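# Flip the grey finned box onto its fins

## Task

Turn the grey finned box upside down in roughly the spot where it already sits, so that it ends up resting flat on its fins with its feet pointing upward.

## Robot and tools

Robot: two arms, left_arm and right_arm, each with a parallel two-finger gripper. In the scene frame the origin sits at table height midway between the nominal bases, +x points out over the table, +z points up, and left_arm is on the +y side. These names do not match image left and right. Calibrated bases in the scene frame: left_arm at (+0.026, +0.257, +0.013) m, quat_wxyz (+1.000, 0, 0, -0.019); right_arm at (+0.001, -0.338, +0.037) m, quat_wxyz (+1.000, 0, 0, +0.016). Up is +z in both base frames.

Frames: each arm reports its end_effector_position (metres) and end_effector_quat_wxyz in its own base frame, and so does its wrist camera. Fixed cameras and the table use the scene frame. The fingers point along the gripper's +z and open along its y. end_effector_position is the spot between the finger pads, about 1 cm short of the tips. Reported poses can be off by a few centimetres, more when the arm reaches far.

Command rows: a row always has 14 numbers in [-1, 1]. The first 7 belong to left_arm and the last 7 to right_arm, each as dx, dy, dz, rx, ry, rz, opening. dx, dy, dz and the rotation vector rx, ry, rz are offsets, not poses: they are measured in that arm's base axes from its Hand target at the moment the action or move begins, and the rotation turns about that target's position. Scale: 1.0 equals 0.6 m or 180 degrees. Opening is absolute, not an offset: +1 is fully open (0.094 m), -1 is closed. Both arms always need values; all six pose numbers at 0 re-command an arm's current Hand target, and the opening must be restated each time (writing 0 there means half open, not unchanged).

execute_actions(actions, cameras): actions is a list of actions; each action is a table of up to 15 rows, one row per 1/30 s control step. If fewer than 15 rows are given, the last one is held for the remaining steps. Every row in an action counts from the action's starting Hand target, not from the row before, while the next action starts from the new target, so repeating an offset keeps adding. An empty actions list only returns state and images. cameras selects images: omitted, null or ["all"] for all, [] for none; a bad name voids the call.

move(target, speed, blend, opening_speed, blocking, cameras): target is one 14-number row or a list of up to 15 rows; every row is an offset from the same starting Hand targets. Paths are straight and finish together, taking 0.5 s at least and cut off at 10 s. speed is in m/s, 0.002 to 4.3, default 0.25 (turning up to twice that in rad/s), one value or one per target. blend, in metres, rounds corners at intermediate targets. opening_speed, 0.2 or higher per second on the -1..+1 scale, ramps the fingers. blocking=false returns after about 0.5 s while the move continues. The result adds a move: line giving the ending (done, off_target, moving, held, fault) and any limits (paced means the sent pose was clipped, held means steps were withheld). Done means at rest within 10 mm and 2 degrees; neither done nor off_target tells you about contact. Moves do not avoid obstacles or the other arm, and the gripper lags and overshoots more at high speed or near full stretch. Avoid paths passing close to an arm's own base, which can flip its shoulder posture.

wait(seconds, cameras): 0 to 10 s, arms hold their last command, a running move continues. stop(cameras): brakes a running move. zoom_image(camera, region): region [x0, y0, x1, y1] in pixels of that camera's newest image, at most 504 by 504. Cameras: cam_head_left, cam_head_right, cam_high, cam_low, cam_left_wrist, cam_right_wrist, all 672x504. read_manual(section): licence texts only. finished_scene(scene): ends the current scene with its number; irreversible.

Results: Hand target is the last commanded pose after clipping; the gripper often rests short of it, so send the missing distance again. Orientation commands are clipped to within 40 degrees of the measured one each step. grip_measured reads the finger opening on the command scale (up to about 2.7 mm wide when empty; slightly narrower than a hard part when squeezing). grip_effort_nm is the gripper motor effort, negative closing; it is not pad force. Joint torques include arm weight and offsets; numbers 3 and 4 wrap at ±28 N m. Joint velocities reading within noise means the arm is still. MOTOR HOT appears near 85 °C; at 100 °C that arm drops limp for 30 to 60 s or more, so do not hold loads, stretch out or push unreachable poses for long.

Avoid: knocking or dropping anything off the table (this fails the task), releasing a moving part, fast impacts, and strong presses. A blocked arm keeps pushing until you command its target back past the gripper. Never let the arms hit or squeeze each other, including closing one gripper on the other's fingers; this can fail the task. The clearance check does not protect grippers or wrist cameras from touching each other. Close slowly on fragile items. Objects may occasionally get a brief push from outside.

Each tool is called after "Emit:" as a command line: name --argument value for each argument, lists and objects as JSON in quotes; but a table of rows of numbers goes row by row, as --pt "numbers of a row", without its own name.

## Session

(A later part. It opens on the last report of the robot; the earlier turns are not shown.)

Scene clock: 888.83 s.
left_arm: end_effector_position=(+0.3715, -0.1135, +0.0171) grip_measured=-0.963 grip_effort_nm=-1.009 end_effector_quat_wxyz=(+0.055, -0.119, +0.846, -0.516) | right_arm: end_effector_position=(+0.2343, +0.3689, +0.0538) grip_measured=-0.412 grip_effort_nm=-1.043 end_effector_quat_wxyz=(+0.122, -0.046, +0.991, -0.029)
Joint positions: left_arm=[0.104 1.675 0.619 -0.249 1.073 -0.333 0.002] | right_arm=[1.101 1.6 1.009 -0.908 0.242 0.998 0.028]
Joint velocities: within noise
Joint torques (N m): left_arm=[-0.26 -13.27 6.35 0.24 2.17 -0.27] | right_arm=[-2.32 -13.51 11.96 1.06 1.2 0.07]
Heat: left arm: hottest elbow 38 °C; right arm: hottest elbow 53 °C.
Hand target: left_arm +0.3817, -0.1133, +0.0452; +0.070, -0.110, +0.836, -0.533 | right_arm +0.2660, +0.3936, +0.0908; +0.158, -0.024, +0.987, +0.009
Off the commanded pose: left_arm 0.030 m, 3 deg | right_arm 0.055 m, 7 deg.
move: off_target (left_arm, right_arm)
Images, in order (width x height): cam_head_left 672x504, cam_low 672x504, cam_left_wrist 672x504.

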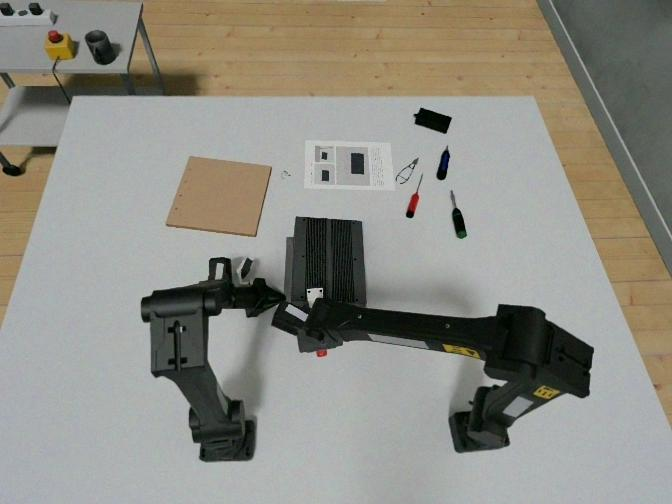

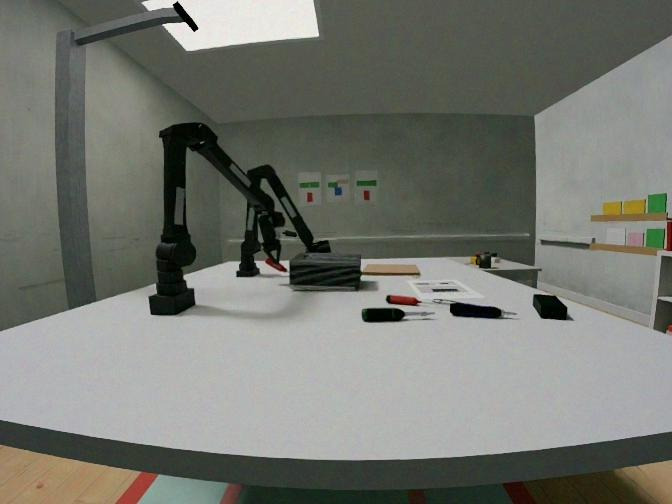

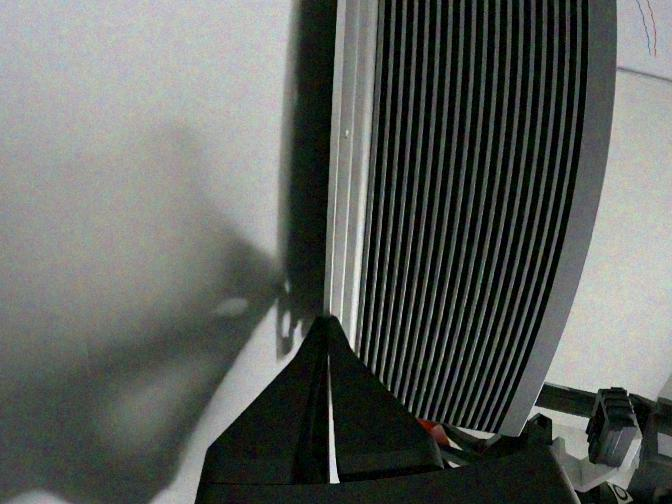

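Emit:
move --pt "0.0 -0.015 0.11 0 0 0 -1 0 0 0 0 0 0 -0.65" --speed 0.04 --cameras '["cam_left_wrist","cam_low","cam_head_left","cam_right_wrist"]'

Emit:
zoom_image --camera "cam_low" --region '[250, 225, 380, 305]'

Scene clock: 899.37 s.
left_arm: end_effector_position=(+0.3564, -0.1220, +0.0676) grip_measured=-0.970 grip_effort_nm=-1.009 end_effector_quat_wxyz=(+0.043, -0.117, +0.849, -0.513) | right_arm: end_effector_position=(+0.2457, +0.3756, +0.0645) grip_measured=-0.412 grip_effort_nm=-1.038 end_effector_quat_wxyz=(+0.135, -0.039, +0.990, -0.021)
Joint positions: left_arm=[0.082 1.495 0.619 -0.439 1.065 -0.343 0.001] | right_arm=[1.09 1.597 1.034 -0.908 0.257 0.998 0.028]
Joint velocities: within noise
Joint torques (N m): left_arm=[-0.56 -12.51 10.7 0.49 2.24 -0.65] | right_arm=[-2.08 -13.63 10.5 1.18 0.58 -0.01]
Heat: left arm: hottest elbow 38 °C; right arm: hottest elbow 52 °C.
Hand target: left_arm +0.3817, -0.1224, +0.1113; +0.070, -0.110, +0.836, -0.533 | right_arm +0.2659, +0.3937, +0.0909; +0.158, -0.024, +0.987, +0.009
Off the commanded pose: left_arm 0.050 m, 4 deg | right_arm 0.038 m, 5 deg.
move: off_target (left_arm, right_arm)
Images, in order (width x height): cam_head_left 672x504, cam_low 672x504, cam_left_wrist 672x504, cam_right_wrist 672x504.

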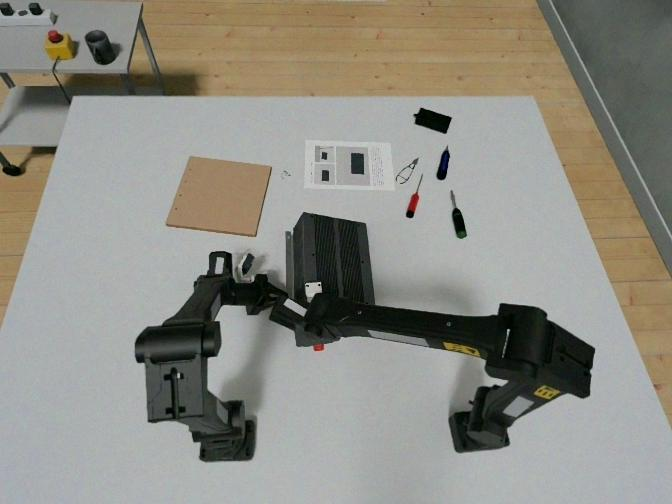

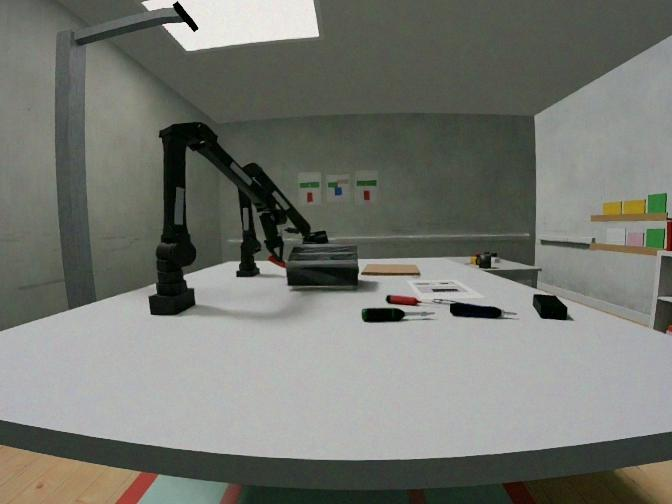

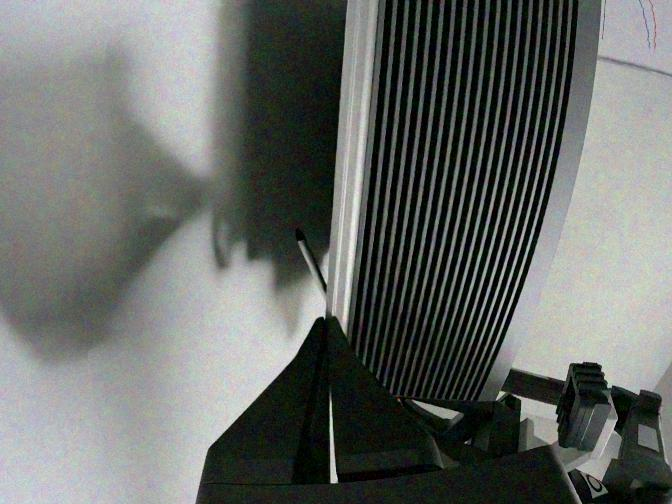

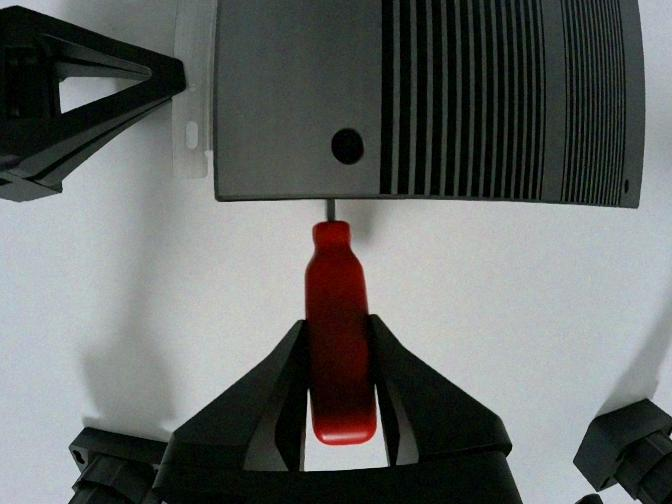

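Scaled by 3.877.

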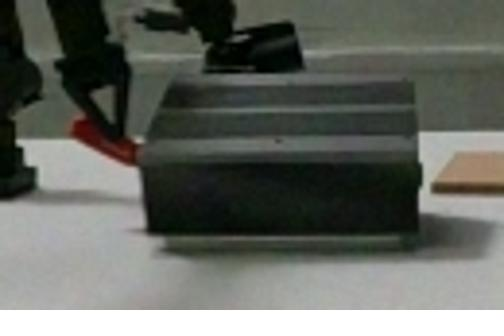

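Emit:
execute_actions --actions '[]'

Scene clock: 935.90 s.
left_arm: end_effector_position=(+0.3563, -0.1220, +0.0676) grip_measured=-0.970 grip_effort_nm=-1.009 end_effector_quat_wxyz=(+0.043, -0.117, +0.849, -0.513) | right_arm: end_effector_position=(+0.2457, +0.3756, +0.0645) grip_measured=-0.412 grip_effort_nm=-1.043 end_effector_quat_wxyz=(+0.135, -0.039, +0.990, -0.021)
Joint positions: left_arm=[0.082 1.495 0.619 -0.439 1.065 -0.343 0.001] | right_arm=[1.09 1.597 1.034 -0.908 0.257 0.998 0.028]
Joint velocities: within noise
Joint torques (N m): left_arm=[-0.67 -12.51 10.69 0.46 2.24 -0.65] | right_arm=[-1.96 -13.57 10.51 1.16 0.53 -0.04]
Heat: left arm: hottest elbow 42 °C; right arm: hottest elbow 51 °C.
Hand target: left_arm +0.3817, -0.1224, +0.1113; +0.070, -0.110, +0.836, -0.533 | right_arm +0.2659, +0.3937, +0.0909; +0.158, -0.024, +0.987, +0.009
Tool commands: left_gripper/opening=-1.0 right_gripper/opening=-0.65
Off the commanded pose: left_arm 0.051 m, 4 deg | right_arm 0.038 m, 5 deg.

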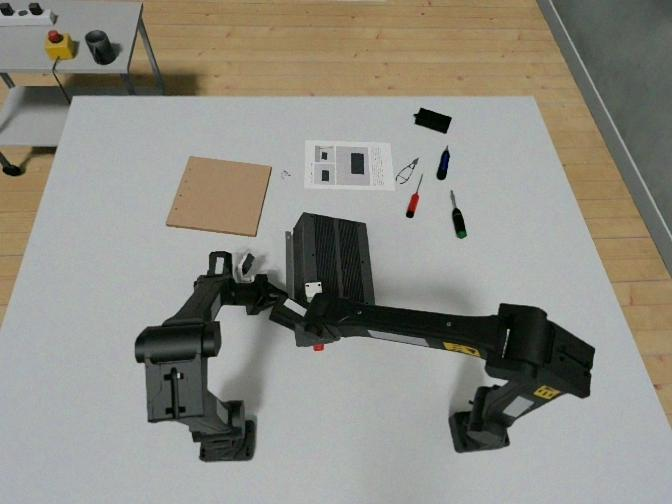

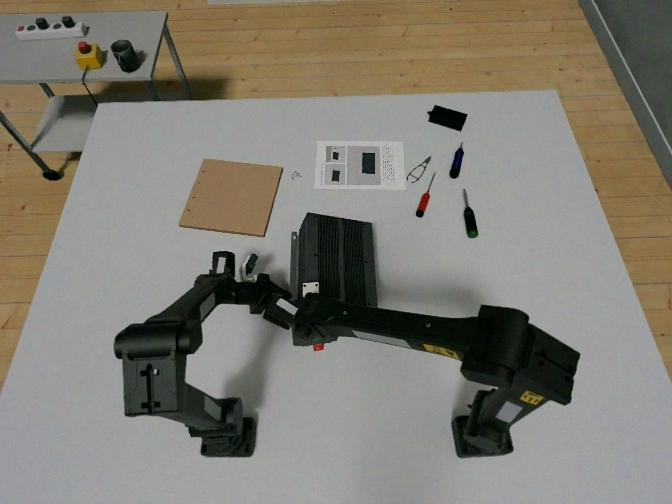

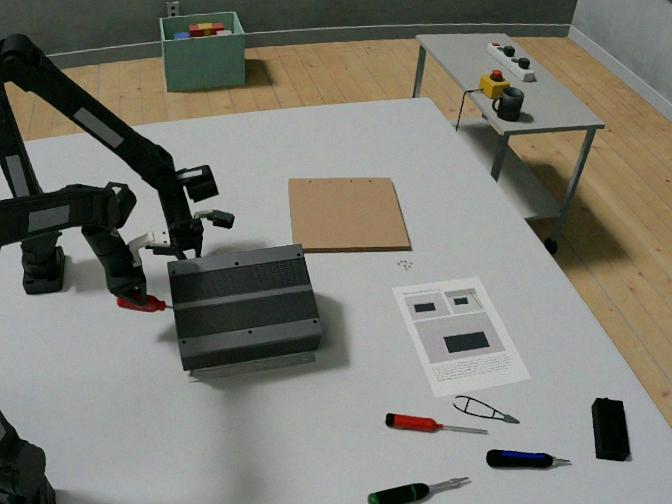

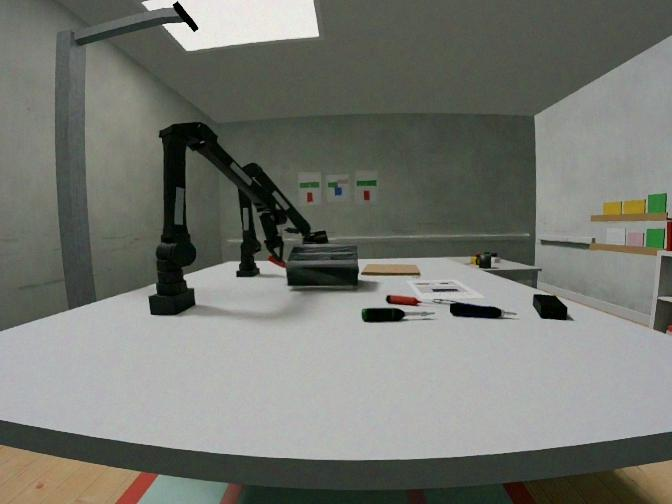

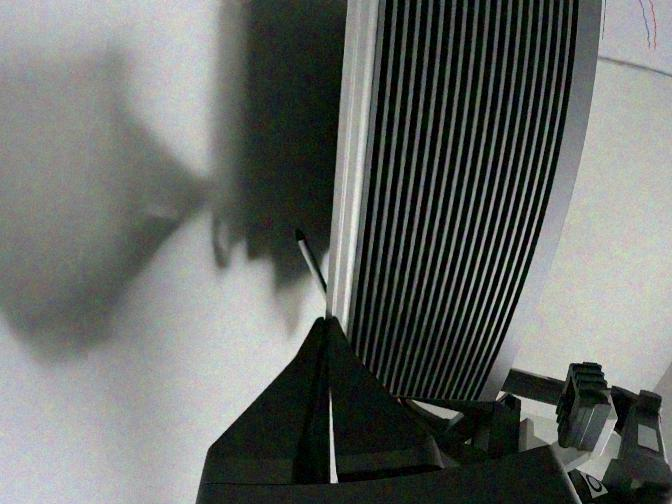

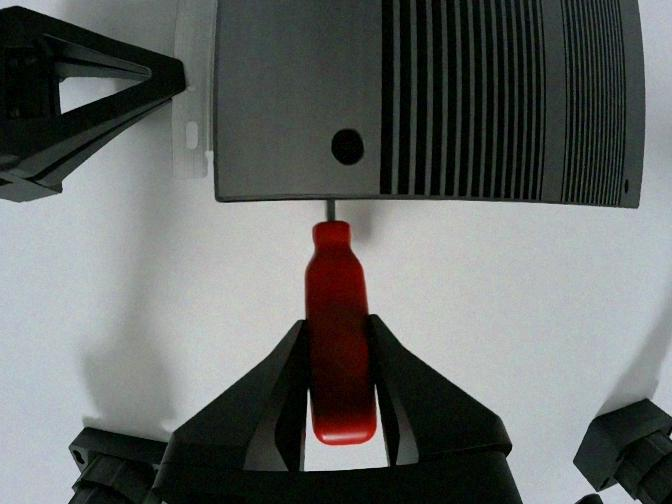

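Emit:
move --target '[0,-0.022,0.04,0,0,0,-1,0,0,0,0,0,0,-0.65]' --speed 0.05 --cameras '["cam_high","cam_left_wrist","cam_right_wrist"]'

Scene clock: 947.10 s.
left_arm: end_effector_position=(+0.3536, -0.1315, +0.0870) grip_measured=-0.972 grip_effort_nm=-1.009 end_effector_quat_wxyz=(+0.040, -0.122, +0.850, -0.511) | right_arm: end_effector_position=(+0.2484, +0.3763, +0.0681) grip_measured=-0.412 grip_effort_nm=-1.038 end_effector_quat_wxyz=(+0.139, -0.037, +0.989, -0.019)
Joint positions: left_arm=[0.052 1.426 0.619 -0.46 1.05 -0.411 0.001] | right_arm=[1.087 1.592 1.038 -0.908 0.26 0.998 0.028]
Joint velocities: within noise
Joint torques (N m): left_arm=[-1.08 -11.75 12.1 0.76 2.26 -0.66] | right_arm=[-1.32 -13.1 10.37 1.21 0.39 -0.04]
Heat: left arm: hottest elbow 43 °C; right arm: hottest elbow 51 °C.
Hand target: left_arm +0.3818, -0.1355, +0.1352; +0.070, -0.110, +0.836, -0.533 | right_arm +0.2660, +0.3936, +0.0907; +0.158, -0.024, +0.987, +0.009
Off the commanded pose: left_arm 0.056 m, 5 deg | right_arm 0.034 m, 4 deg.
move: off_target (left_arm, right_arm)
Images, in order (width x height): cam_high 672x504, cam_left_wrist 672x504, cam_right_wrist 672x504.

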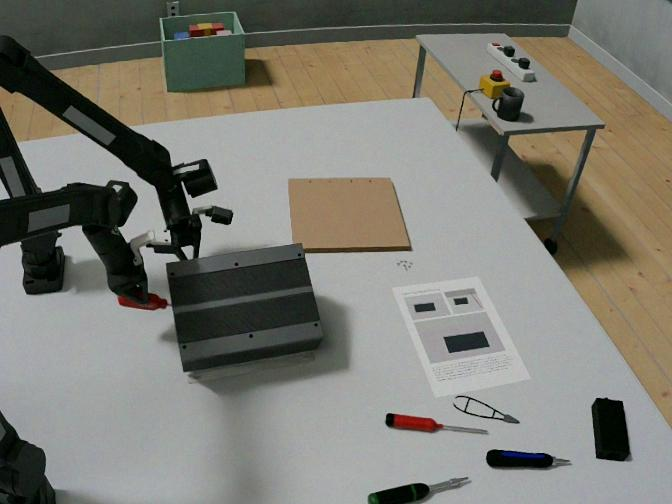

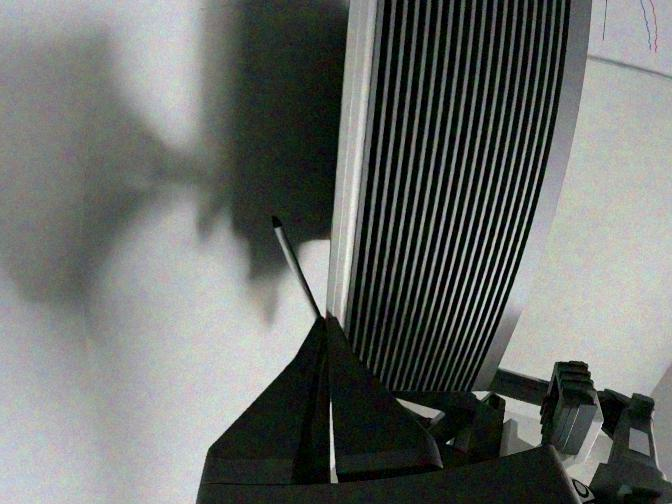

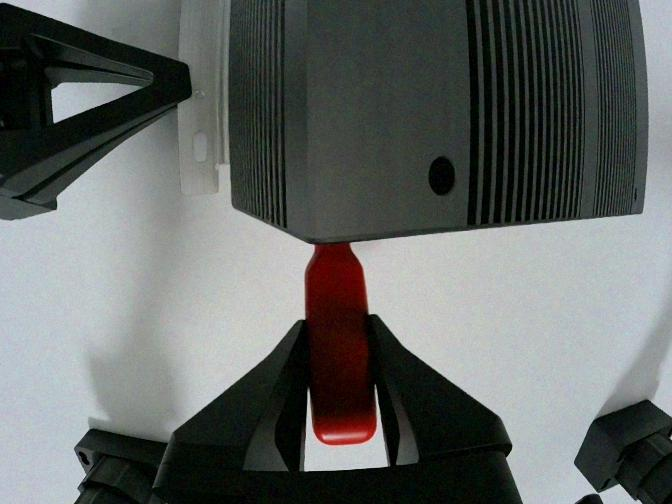

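Emit:
move --target '[0,0,0,0,0,0,-1,-0.25,0,-0.02,0,0,0,-0.65]' --speed 0.08 --cameras '["cam_high","cam_left_wrist","cam_right_wrist"]'

Emit:
move --target '[0,0,0,0,0,0,-1,-0.05,-0.16,-0.03,0,0,0,-0.65]' --speed 0.12 --cameras '["cam_head_left","cam_left_wrist","cam_right_wrist"]'

Scene clock: 959.47 s.
left_arm: end_effector_position=(+0.3531, -0.1319, +0.0870) grip_measured=-0.972 grip_effort_nm=-1.009 end_effector_quat_wxyz=(+0.039, -0.123, +0.850, -0.511) | right_arm: end_effector_position=(+0.1198, +0.3916, +0.0712) grip_measured=-0.412 grip_effort_nm=-1.038 end_effector_quat_wxyz=(+0.154, -0.025, +0.988, +0.002)
Joint positions: left_arm=[0.05 1.425 0.619 -0.462 1.05 -0.412 0.001] | right_arm=[1.401 1.512 0.949 -0.941 0.303 1.34 0.028]
Joint velocities: within noise
Joint torques (N m): left_arm=[-1.08 -11.75 12.05 0.85 2.25 -0.69] | right_arm=[0.09 -11.81 7.01 0.42 0.48 0.13]
Heat: left arm: hottest elbow 44 °C; right arm: hottest elbow 51 °C.
Hand target: left_arm +0.3817, -0.1356, +0.1352; +0.070, -0.110, +0.836, -0.533 | right_arm +0.1160, +0.3937, +0.0789; +0.158, -0.025, +0.987, +0.009
Off the commanded pose: left_arm 0.056 m, 5 deg | right_arm 0.009 m, 1 deg.
move: off_target (left_arm)
Images, in order (width x height): cam_high 672x504, cam_left_wrist 672x504, cam_right_wrist 672x504.

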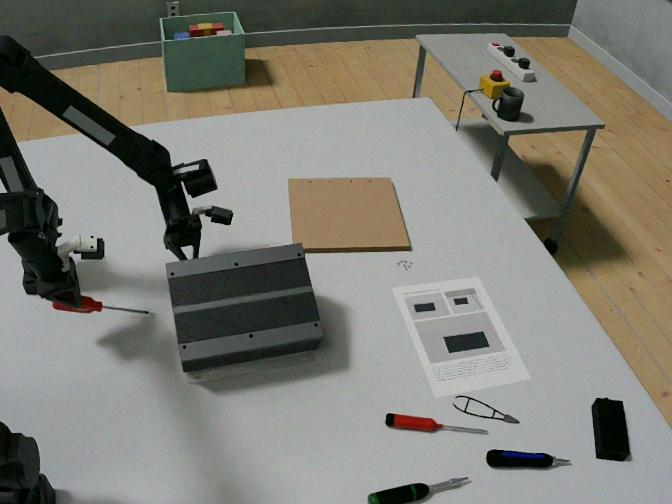

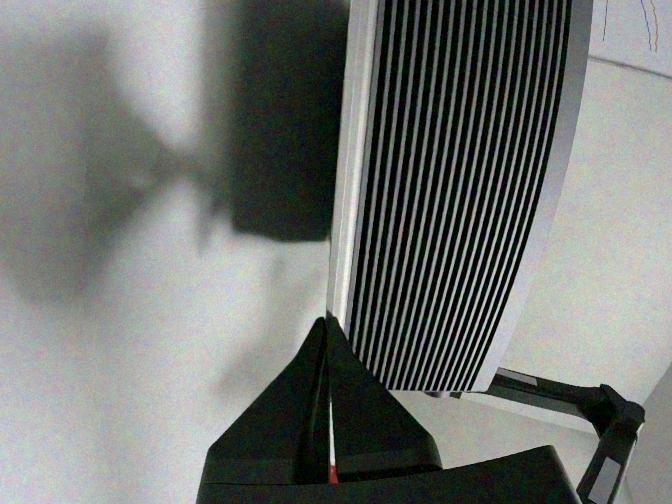

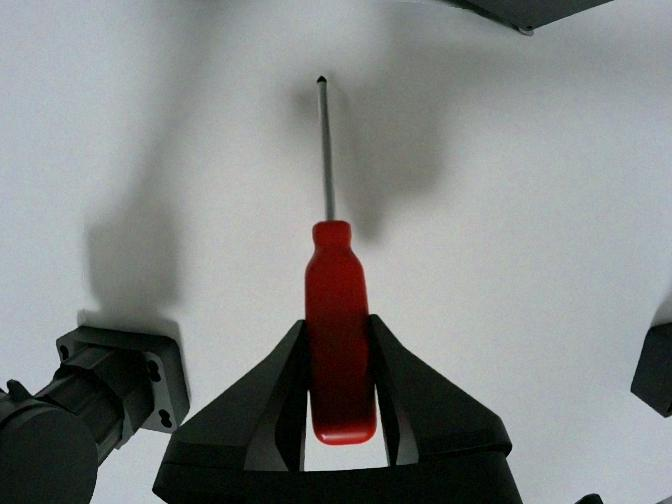

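Scene clock: 960.93 s.
left_arm: end_effector_position=(+0.3530, -0.1319, +0.0870) grip_measured=-0.972 grip_effort_nm=-1.009 end_effector_quat_wxyz=(+0.039, -0.123, +0.850, -0.511) | right_arm: end_effector_position=(+0.0889, +0.2915, +0.0559) grip_measured=-0.412 grip_effort_nm=-1.043 end_effector_quat_wxyz=(+0.154, -0.025, +0.988, -0.005)
Joint positions: left_arm=[0.05 1.425 0.619 -0.462 1.05 -0.412 0.001] | right_arm=[1.447 1.281 0.669 -0.922 0.306 1.392 0.028]
Joint velocities: within noise
Joint torques (N m): left_arm=[-0.97 -11.69 12.08 0.87 2.26 -0.7] | right_arm=[0.67 -7.3 6.61 1.05 0.48 0.1]
Heat: left arm: hottest elbow 44 °C; right arm: hottest elbow 51 °C.
Hand target: left_arm +0.3817, -0.1356, +0.1352; +0.070, -0.110, +0.836, -0.533 | right_arm +0.0859, +0.2977, +0.0609; +0.158, -0.024, +0.987, +0.009
Off the commanded pose: left_arm 0.056 m, 5 deg | right_arm 0.008 m, 2 deg.
move: off_target (left_arm)
Images, in order (width x height): cam_head_left 672x504, cam_left_wrist 672x504, cam_right_wrist 672x504.

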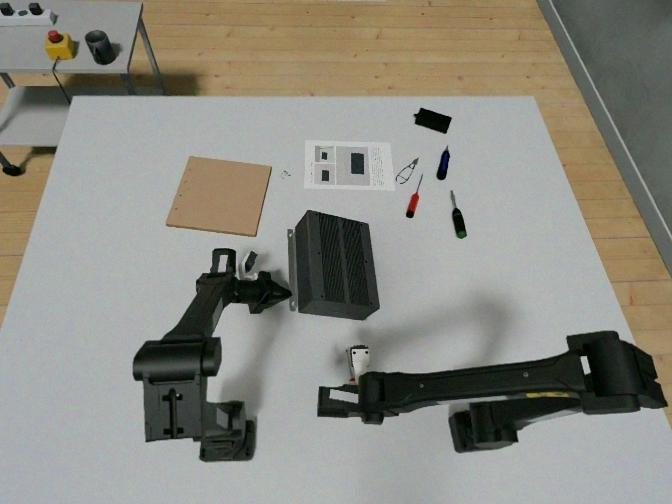

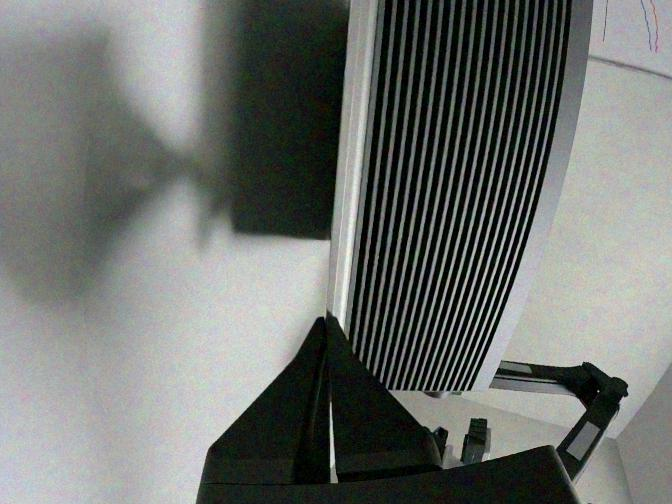

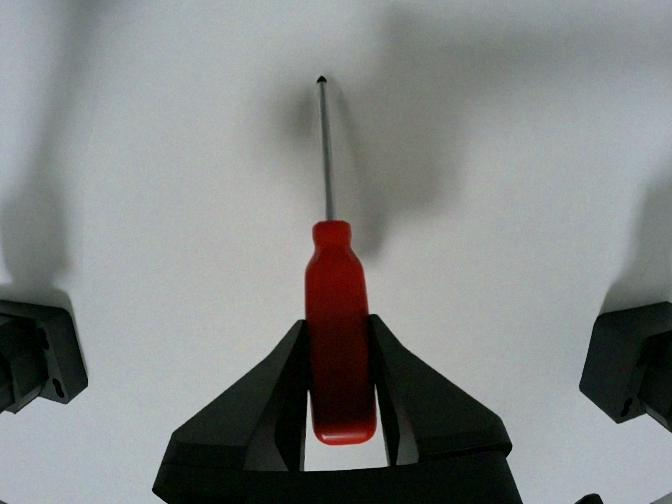

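Emit:
move --target '[0,0,0,0,0,0,-1,0,0,-0.10,0,0,0,-0.65]' --speed 0.06 --cameras '["cam_high","cam_right_wrist"]'

Scene clock: 967.33 s.
left_arm: end_effector_position=(+0.3531, -0.1319, +0.0871) grip_measured=-0.972 grip_effort_nm=-1.009 end_effector_quat_wxyz=(+0.039, -0.123, +0.850, -0.511) | right_arm: end_effector_position=(+0.0913, +0.2972, +0.0064) grip_measured=-0.412 grip_effort_nm=-1.048 end_effector_quat_wxyz=(+0.162, -0.021, +0.987, +0.010)
Joint positions: left_arm=[0.05 1.425 0.619 -0.462 1.05 -0.412 0.001] | right_arm=[1.448 1.393 0.6 -0.707 0.318 1.395 0.028]
Joint velocities: within noise
Joint torques (N m): left_arm=[-1.26 -11.69 12.08 0.85 2.25 -0.7] | right_arm=[0.38 -5.13 5.16 1.21 -0.01 0.02]
Heat: left arm: hottest elbow 45 °C; right arm: hottest elbow 50 °C.
Hand target: left_arm +0.3817, -0.1356, +0.1353; +0.070, -0.110, +0.836, -0.533 | right_arm +0.0859, +0.2976, +0.0008; +0.158, -0.025, +0.987, +0.009
Off the commanded pose: left_arm 0.056 m, 5 deg | right_arm 0.008 m, 1 deg.
move: off_target (left_arm)
Images, in order (width x height): cam_high 672x504, cam_right_wrist 672x504.

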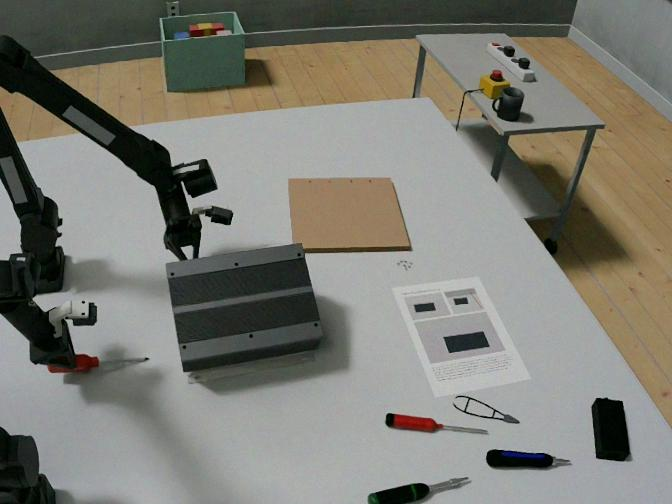

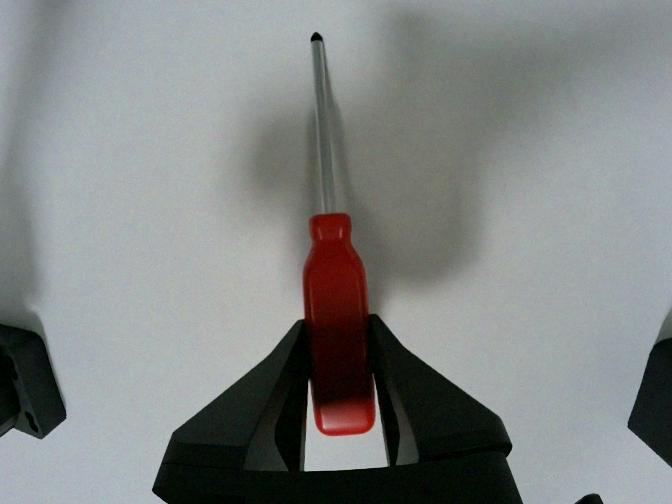

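Emit:
move --target '[0,0,0,0,0,0,-1,0,0,-0.032,0,0,0,-0.65]' --speed 0.05 --cameras '["cam_right_wrist"]'

Scene clock: 971.43 s.
left_arm: end_effector_position=(+0.3531, -0.1319, +0.0871) grip_measured=-0.972 grip_effort_nm=-1.013 end_effector_quat_wxyz=(+0.039, -0.123, +0.850, -0.511) | right_arm: end_effector_position=(+0.0914, +0.2976, -0.0120) grip_measured=-0.414 grip_effort_nm=-1.043 end_effector_quat_wxyz=(+0.162, -0.021, +0.986, +0.011)
Joint positions: left_arm=[0.05 1.425 0.619 -0.462 1.05 -0.412 0.001] | right_arm=[1.448 1.445 0.582 -0.638 0.319 1.395 0.028]
Joint velocities: within noise
Joint torques (N m): left_arm=[-1.03 -11.75 12.07 0.87 2.26 -0.7] | right_arm=[0.62 -5.13 4.78 0.96 -0.06 0.04]
Heat: left arm: hottest elbow 45 °C; right arm: hottest elbow 49 °C.
Hand target: left_arm +0.3817, -0.1356, +0.1353; +0.070, -0.110, +0.836, -0.533 | right_arm +0.0860, +0.2977, -0.0183; +0.158, -0.025, +0.987, +0.009
Off the commanded pose: left_arm 0.056 m, 5 deg | right_arm 0.008 m, 1 deg.
move: off_target (left_arm)
Images, in order (width x height): cam_right_wrist 672x504.

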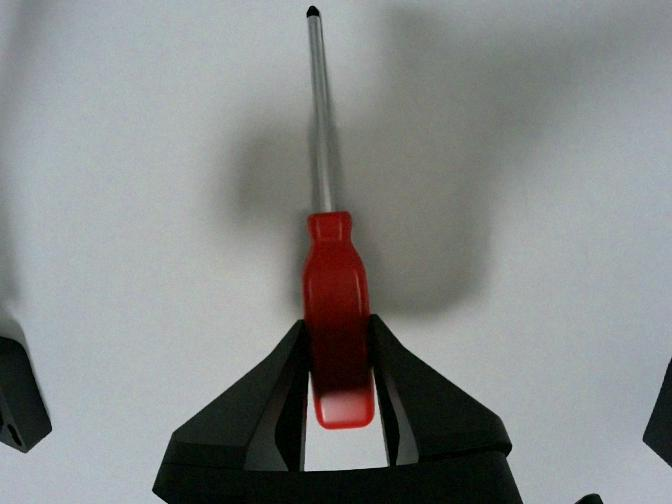

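Emit:
move --pt "0 0 0 0 0 0 -1 0 0 -0.02 0 0 0 -0.65" --pt "0 0 0 0 0 0 -1 0 0 -0.02 0 0 0 0.2" --pt "0 0 0 0 0 0 -1 0 0 0.15 0 0 0 0.2" --speed 0.05 --opening_speed 0.5 --cameras '["cam_high","cam_right_wrist"]'

Scene clock: 984.23 s.
left_arm: end_effector_position=(+0.3530, -0.1319, +0.0871) grip_measured=-0.972 grip_effort_nm=-1.009 end_effector_quat_wxyz=(+0.039, -0.123, +0.850, -0.511) | right_arm: end_effector_position=(+0.0882, +0.2799, +0.0566) grip_measured=+0.199 grip_effort_nm=0.066 end_effector_quat_wxyz=(+0.156, -0.025, +0.987, -0.011)
Joint positions: left_arm=[0.05 1.425 0.619 -0.463 1.05 -0.412 0.001] | right_arm=[1.449 1.255 0.649 -0.94 0.314 1.395 0.056]
Joint velocities: within noise
Joint torques (N m): left_arm=[-1.08 -11.87 12.1 0.87 2.26 -0.69] | right_arm=[-0.21 -6.18 9.5 -0.1 0.15 0.06]
Heat: left arm: hottest elbow 46 °C; right arm: hottest elbow 46 °C.
Hand target: left_arm +0.3817, -0.1356, +0.1353; +0.070, -0.110, +0.836, -0.533 | right_arm +0.0860, +0.2976, +0.0716; +0.158, -0.024, +0.987, +0.009
Off the commanded pose: left_arm 0.056 m, 5 deg | right_arm 0.023 m, 2 deg.
move: off_target (left_arm, right_arm); target 2's new opening was sent with right_arm's hand 0.020 m and 2 deg from that target
Images, in order (width x height): cam_high 672x504, cam_right_wrist 672x504.

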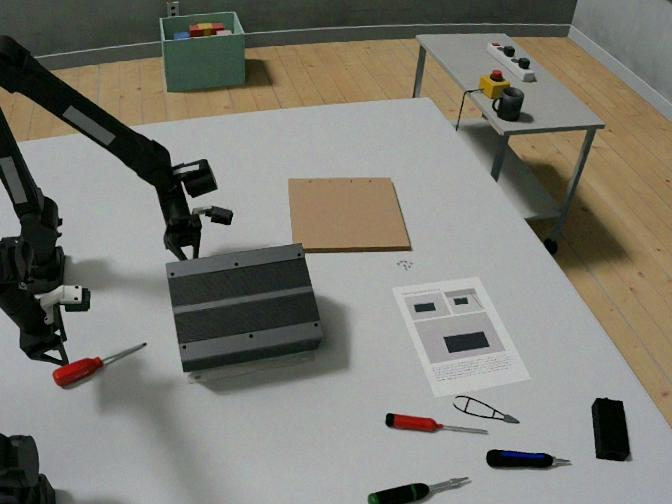

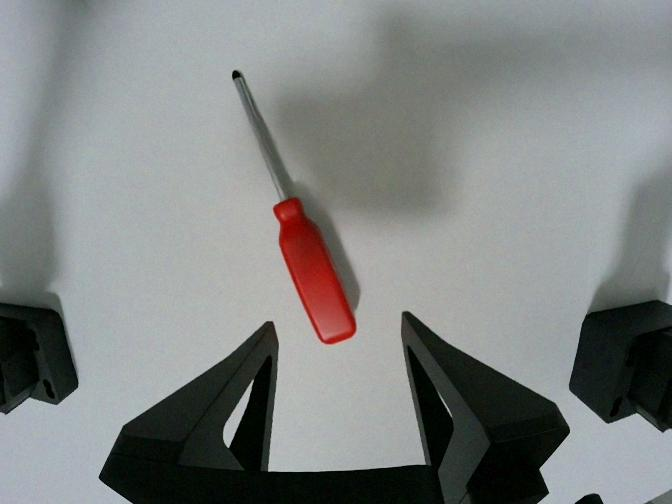

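Emit:
move --pt "0 0 0 0 0 0 -1 0.2 -0.1 0.35 0 0 0 -0.45" --pt "0 0 0 0 0 0 -1 0.38 -0.5 0.45 0 0 0 -0.45" --speed 0.15 --blend '[0.05,0]' --cameras '["cam_head_left","cam_left_wrist","cam_right_wrist"]'

Scene clock: 995.47 s.
left_arm: end_effector_position=(+0.3530, -0.1319, +0.0871) grip_measured=-0.972 grip_effort_nm=-1.009 end_effector_quat_wxyz=(+0.039, -0.123, +0.850, -0.511) | right_arm: end_effector_position=(+0.3064, +0.0019, +0.3224) grip_measured=-0.449 grip_effort_nm=-0.085 end_effector_quat_wxyz=(+0.142, -0.026, +0.989, +0.010)
Joint positions: left_arm=[0.05 1.425 0.619 -0.463 1.05 -0.412 0.001] | right_arm=[-0.009 0.969 1.173 -1.49 -0.03 -0.057 0.026]
Joint velocities: within noise
Joint torques (N m): left_arm=[-1.08 -11.69 12.07 0.87 2.27 -0.7] | right_arm=[-2.37 -3.08 11.51 0.87 -0.18 -0.08]
Heat: left arm: hottest elbow 47 °C; right arm: hottest elbow 47 °C.
Hand target: left_arm +0.3817, -0.1356, +0.1353; +0.070, -0.110, +0.836, -0.533 | right_arm +0.3140, -0.0023, +0.3417; +0.158, -0.025, +0.987, +0.009
Off the commanded pose: left_arm 0.056 m, 5 deg | right_arm 0.021 m, 2 deg.
move: off_target (left_arm, right_arm)
Images, in order (width x height): cam_head_left 672x504, cam_left_wrist 672x504, cam_right_wrist 672x504.

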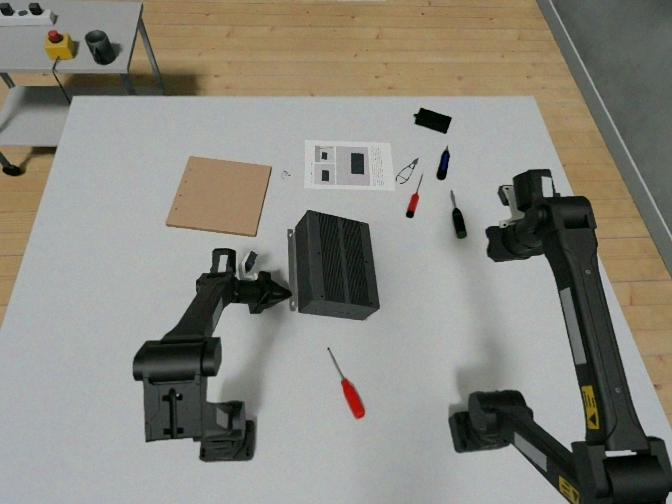

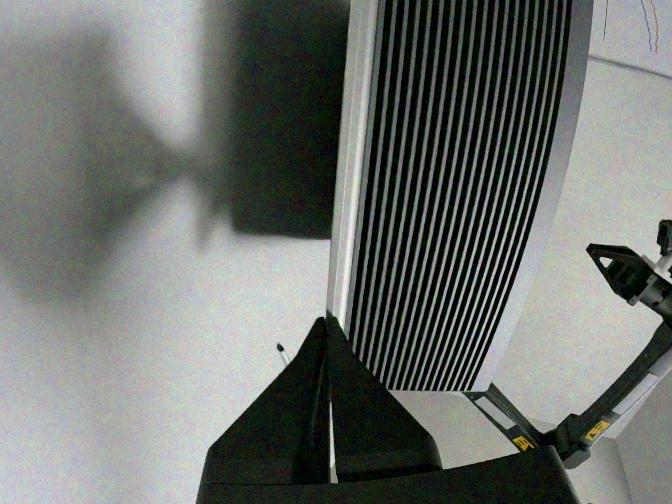

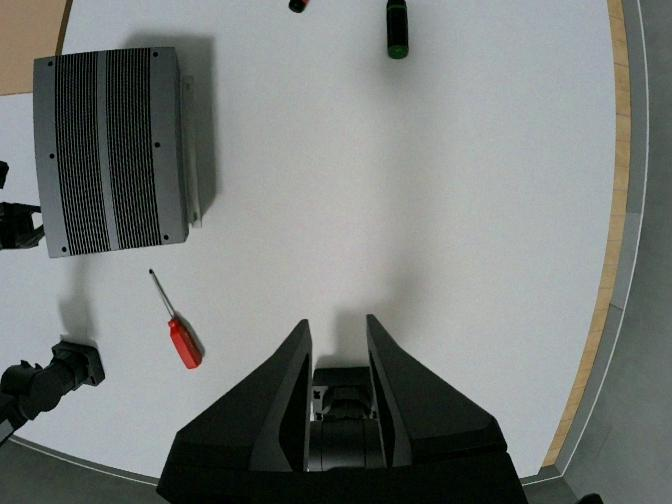

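Emit:
move --pt "-0.007 -0.056 0.056 0.083 0.003 0 -1 0 0 0 0 0 0 -0.45" --pt "-0.015 -0.137 0.107 0.167 0.006 0 -1 0 0 0 0 0 0 -0.45" --speed 0.04 --blend '[0.02,0]' --cameras '["cam_high","cam_left_wrist","cam_right_wrist"]'

Scene clock: 1025.23 s.
left_arm: end_effector_position=(+0.3461, -0.1968, +0.1536) grip_measured=-0.976 grip_effort_nm=-1.009 end_effector_quat_wxyz=(+0.048, -0.104, +0.957, -0.267) | right_arm: end_effector_position=(+0.3064, +0.0019, +0.3224) grip_measured=-0.449 grip_effort_nm=-0.085 end_effector_quat_wxyz=(+0.142, -0.027, +0.989, +0.010)
Joint positions: left_arm=[-0.331 1.23 0.854 -0.854 0.44 -0.625 0.001] | right_arm=[-0.009 0.969 1.173 -1.49 -0.03 -0.059 0.026]
Joint velocities: within noise
Joint torques (N m): left_arm=[-2.37 -8.29 15.43 1.81 0.9 -0.41] | right_arm=[-1.61 -2.84 11.74 0.84 -0.19 -0.11]
Heat: left arm: hottest elbow 50 °C; right arm: hottest elbow 52 °C.
Hand target: left_arm +0.3728, -0.2177, +0.1995; +0.088, -0.093, +0.946, -0.297 | right_arm +0.3140, -0.0024, +0.3417; +0.158, -0.024, +0.987, +0.009
Off the commanded pose: left_arm 0.057 m, 6 deg | right_arm 0.021 m, 2 deg.
move: off_target (left_arm, right_arm)
Images, in order (width x height): cam_high 672x504, cam_left_wrist 672x504, cam_right_wrist 672x504.

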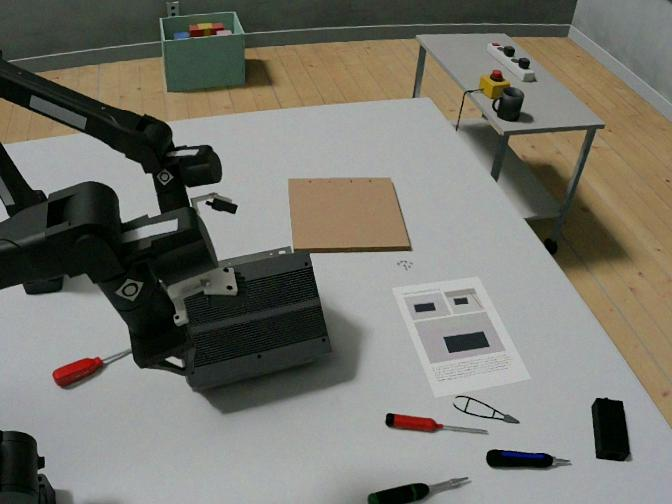

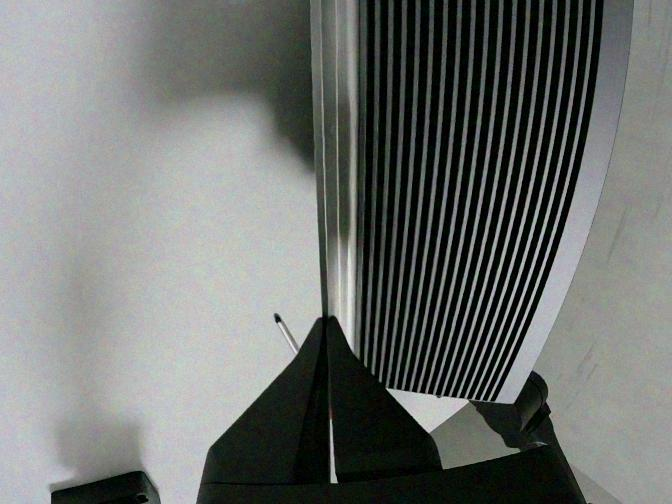

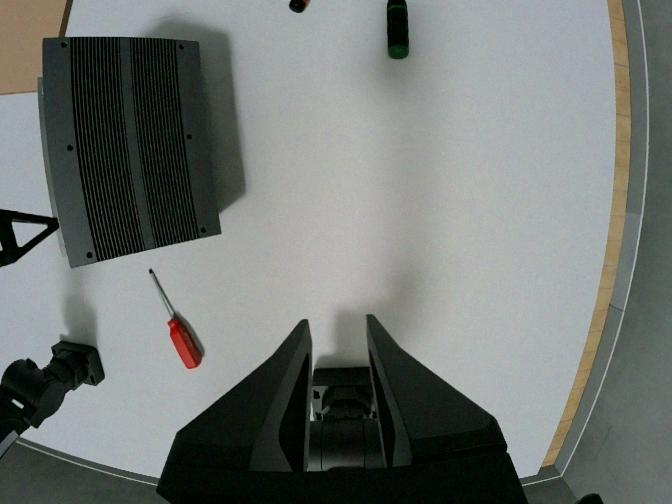

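Emit:
move --pt "-0.005 -0.077 0.039 0.067 0.003 0 -1 0 0 0 0 0 0 -0.45" --pt "-0.013 -0.152 0.047 0.139 0.006 0 -1 0 0 0 0 0 0 -0.45" --speed 0.04 --blend '[0.02,0]' --cameras '["cam_high","cam_left_wrist","cam_right_wrist"]'

Scene clock: 1045.53 s.
left_arm: end_effector_position=(+0.3574, -0.3085, +0.2190) grip_measured=-0.981 grip_effort_nm=-0.994 end_effector_quat_wxyz=(+0.096, -0.067, +0.989, -0.090) | right_arm: end_effector_position=(+0.3064, +0.0019, +0.3224) grip_measured=-0.449 grip_effort_nm=-0.085 end_effector_quat_wxyz=(+0.142, -0.027, +0.989, +0.010)
Joint positions: left_arm=[-0.714 1.417 1.262 -1.153 -0.007 -0.848 0.001] | right_arm=[-0.009 0.969 1.173 -1.49 -0.03 -0.059 0.026]
Joint velocities: within noise
Joint torques (N m): left_arm=[-0.38 -9.29 12.3 0.02 -0.45 -0.28] | right_arm=[-2.08 -2.55 11.71 0.75 -0.14 -0.12]
Heat: left arm: hottest elbow 54 °C; right arm: hottest elbow 54 °C.
Hand target: left_arm +0.3650, -0.3090, +0.2277; +0.098, -0.075, +0.989, -0.084 | right_arm +0.3140, -0.0024, +0.3417; +0.158, -0.024, +0.987, +0.009
Off the commanded pose: left_arm 0.012 m, 1 deg | right_arm 0.021 m, 2 deg.
move: off_target (left_arm, right_arm)
Images, in order (width x height): cam_high 672x504, cam_left_wrist 672x504, cam_right_wrist 672x504.

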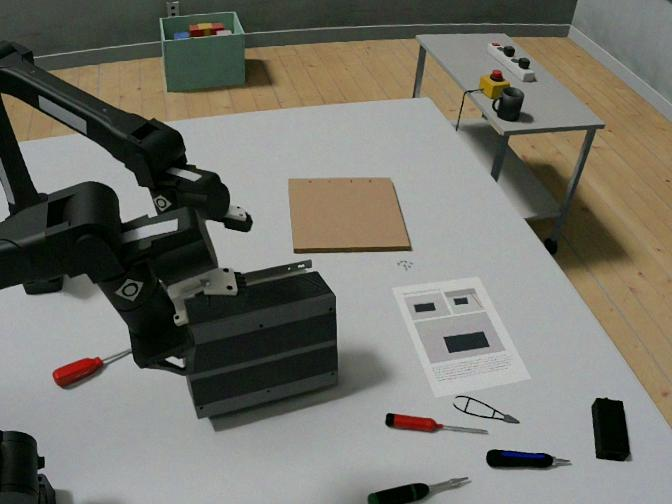

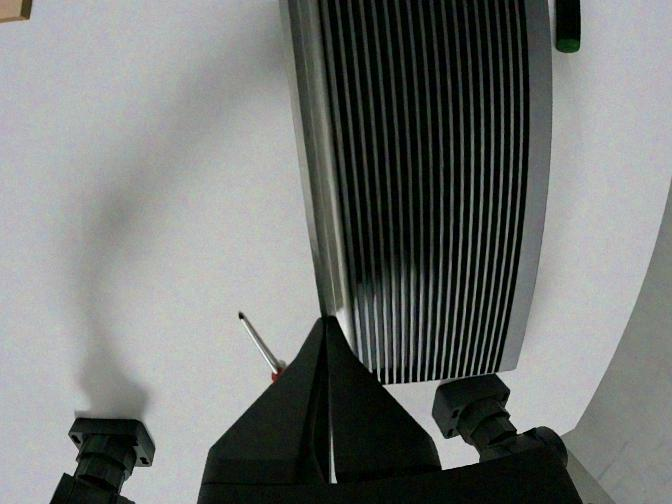

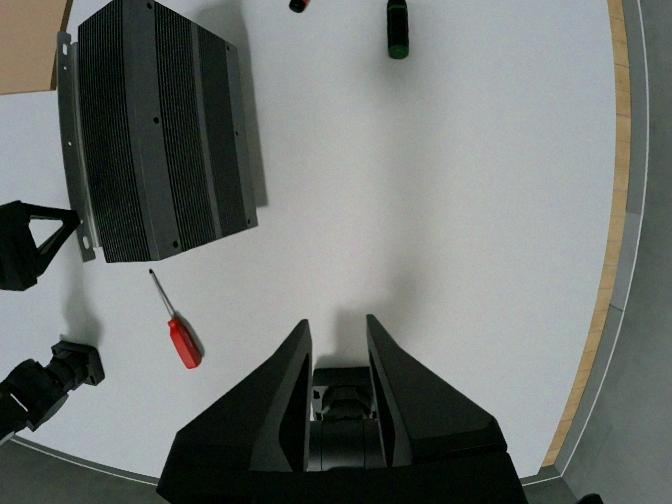

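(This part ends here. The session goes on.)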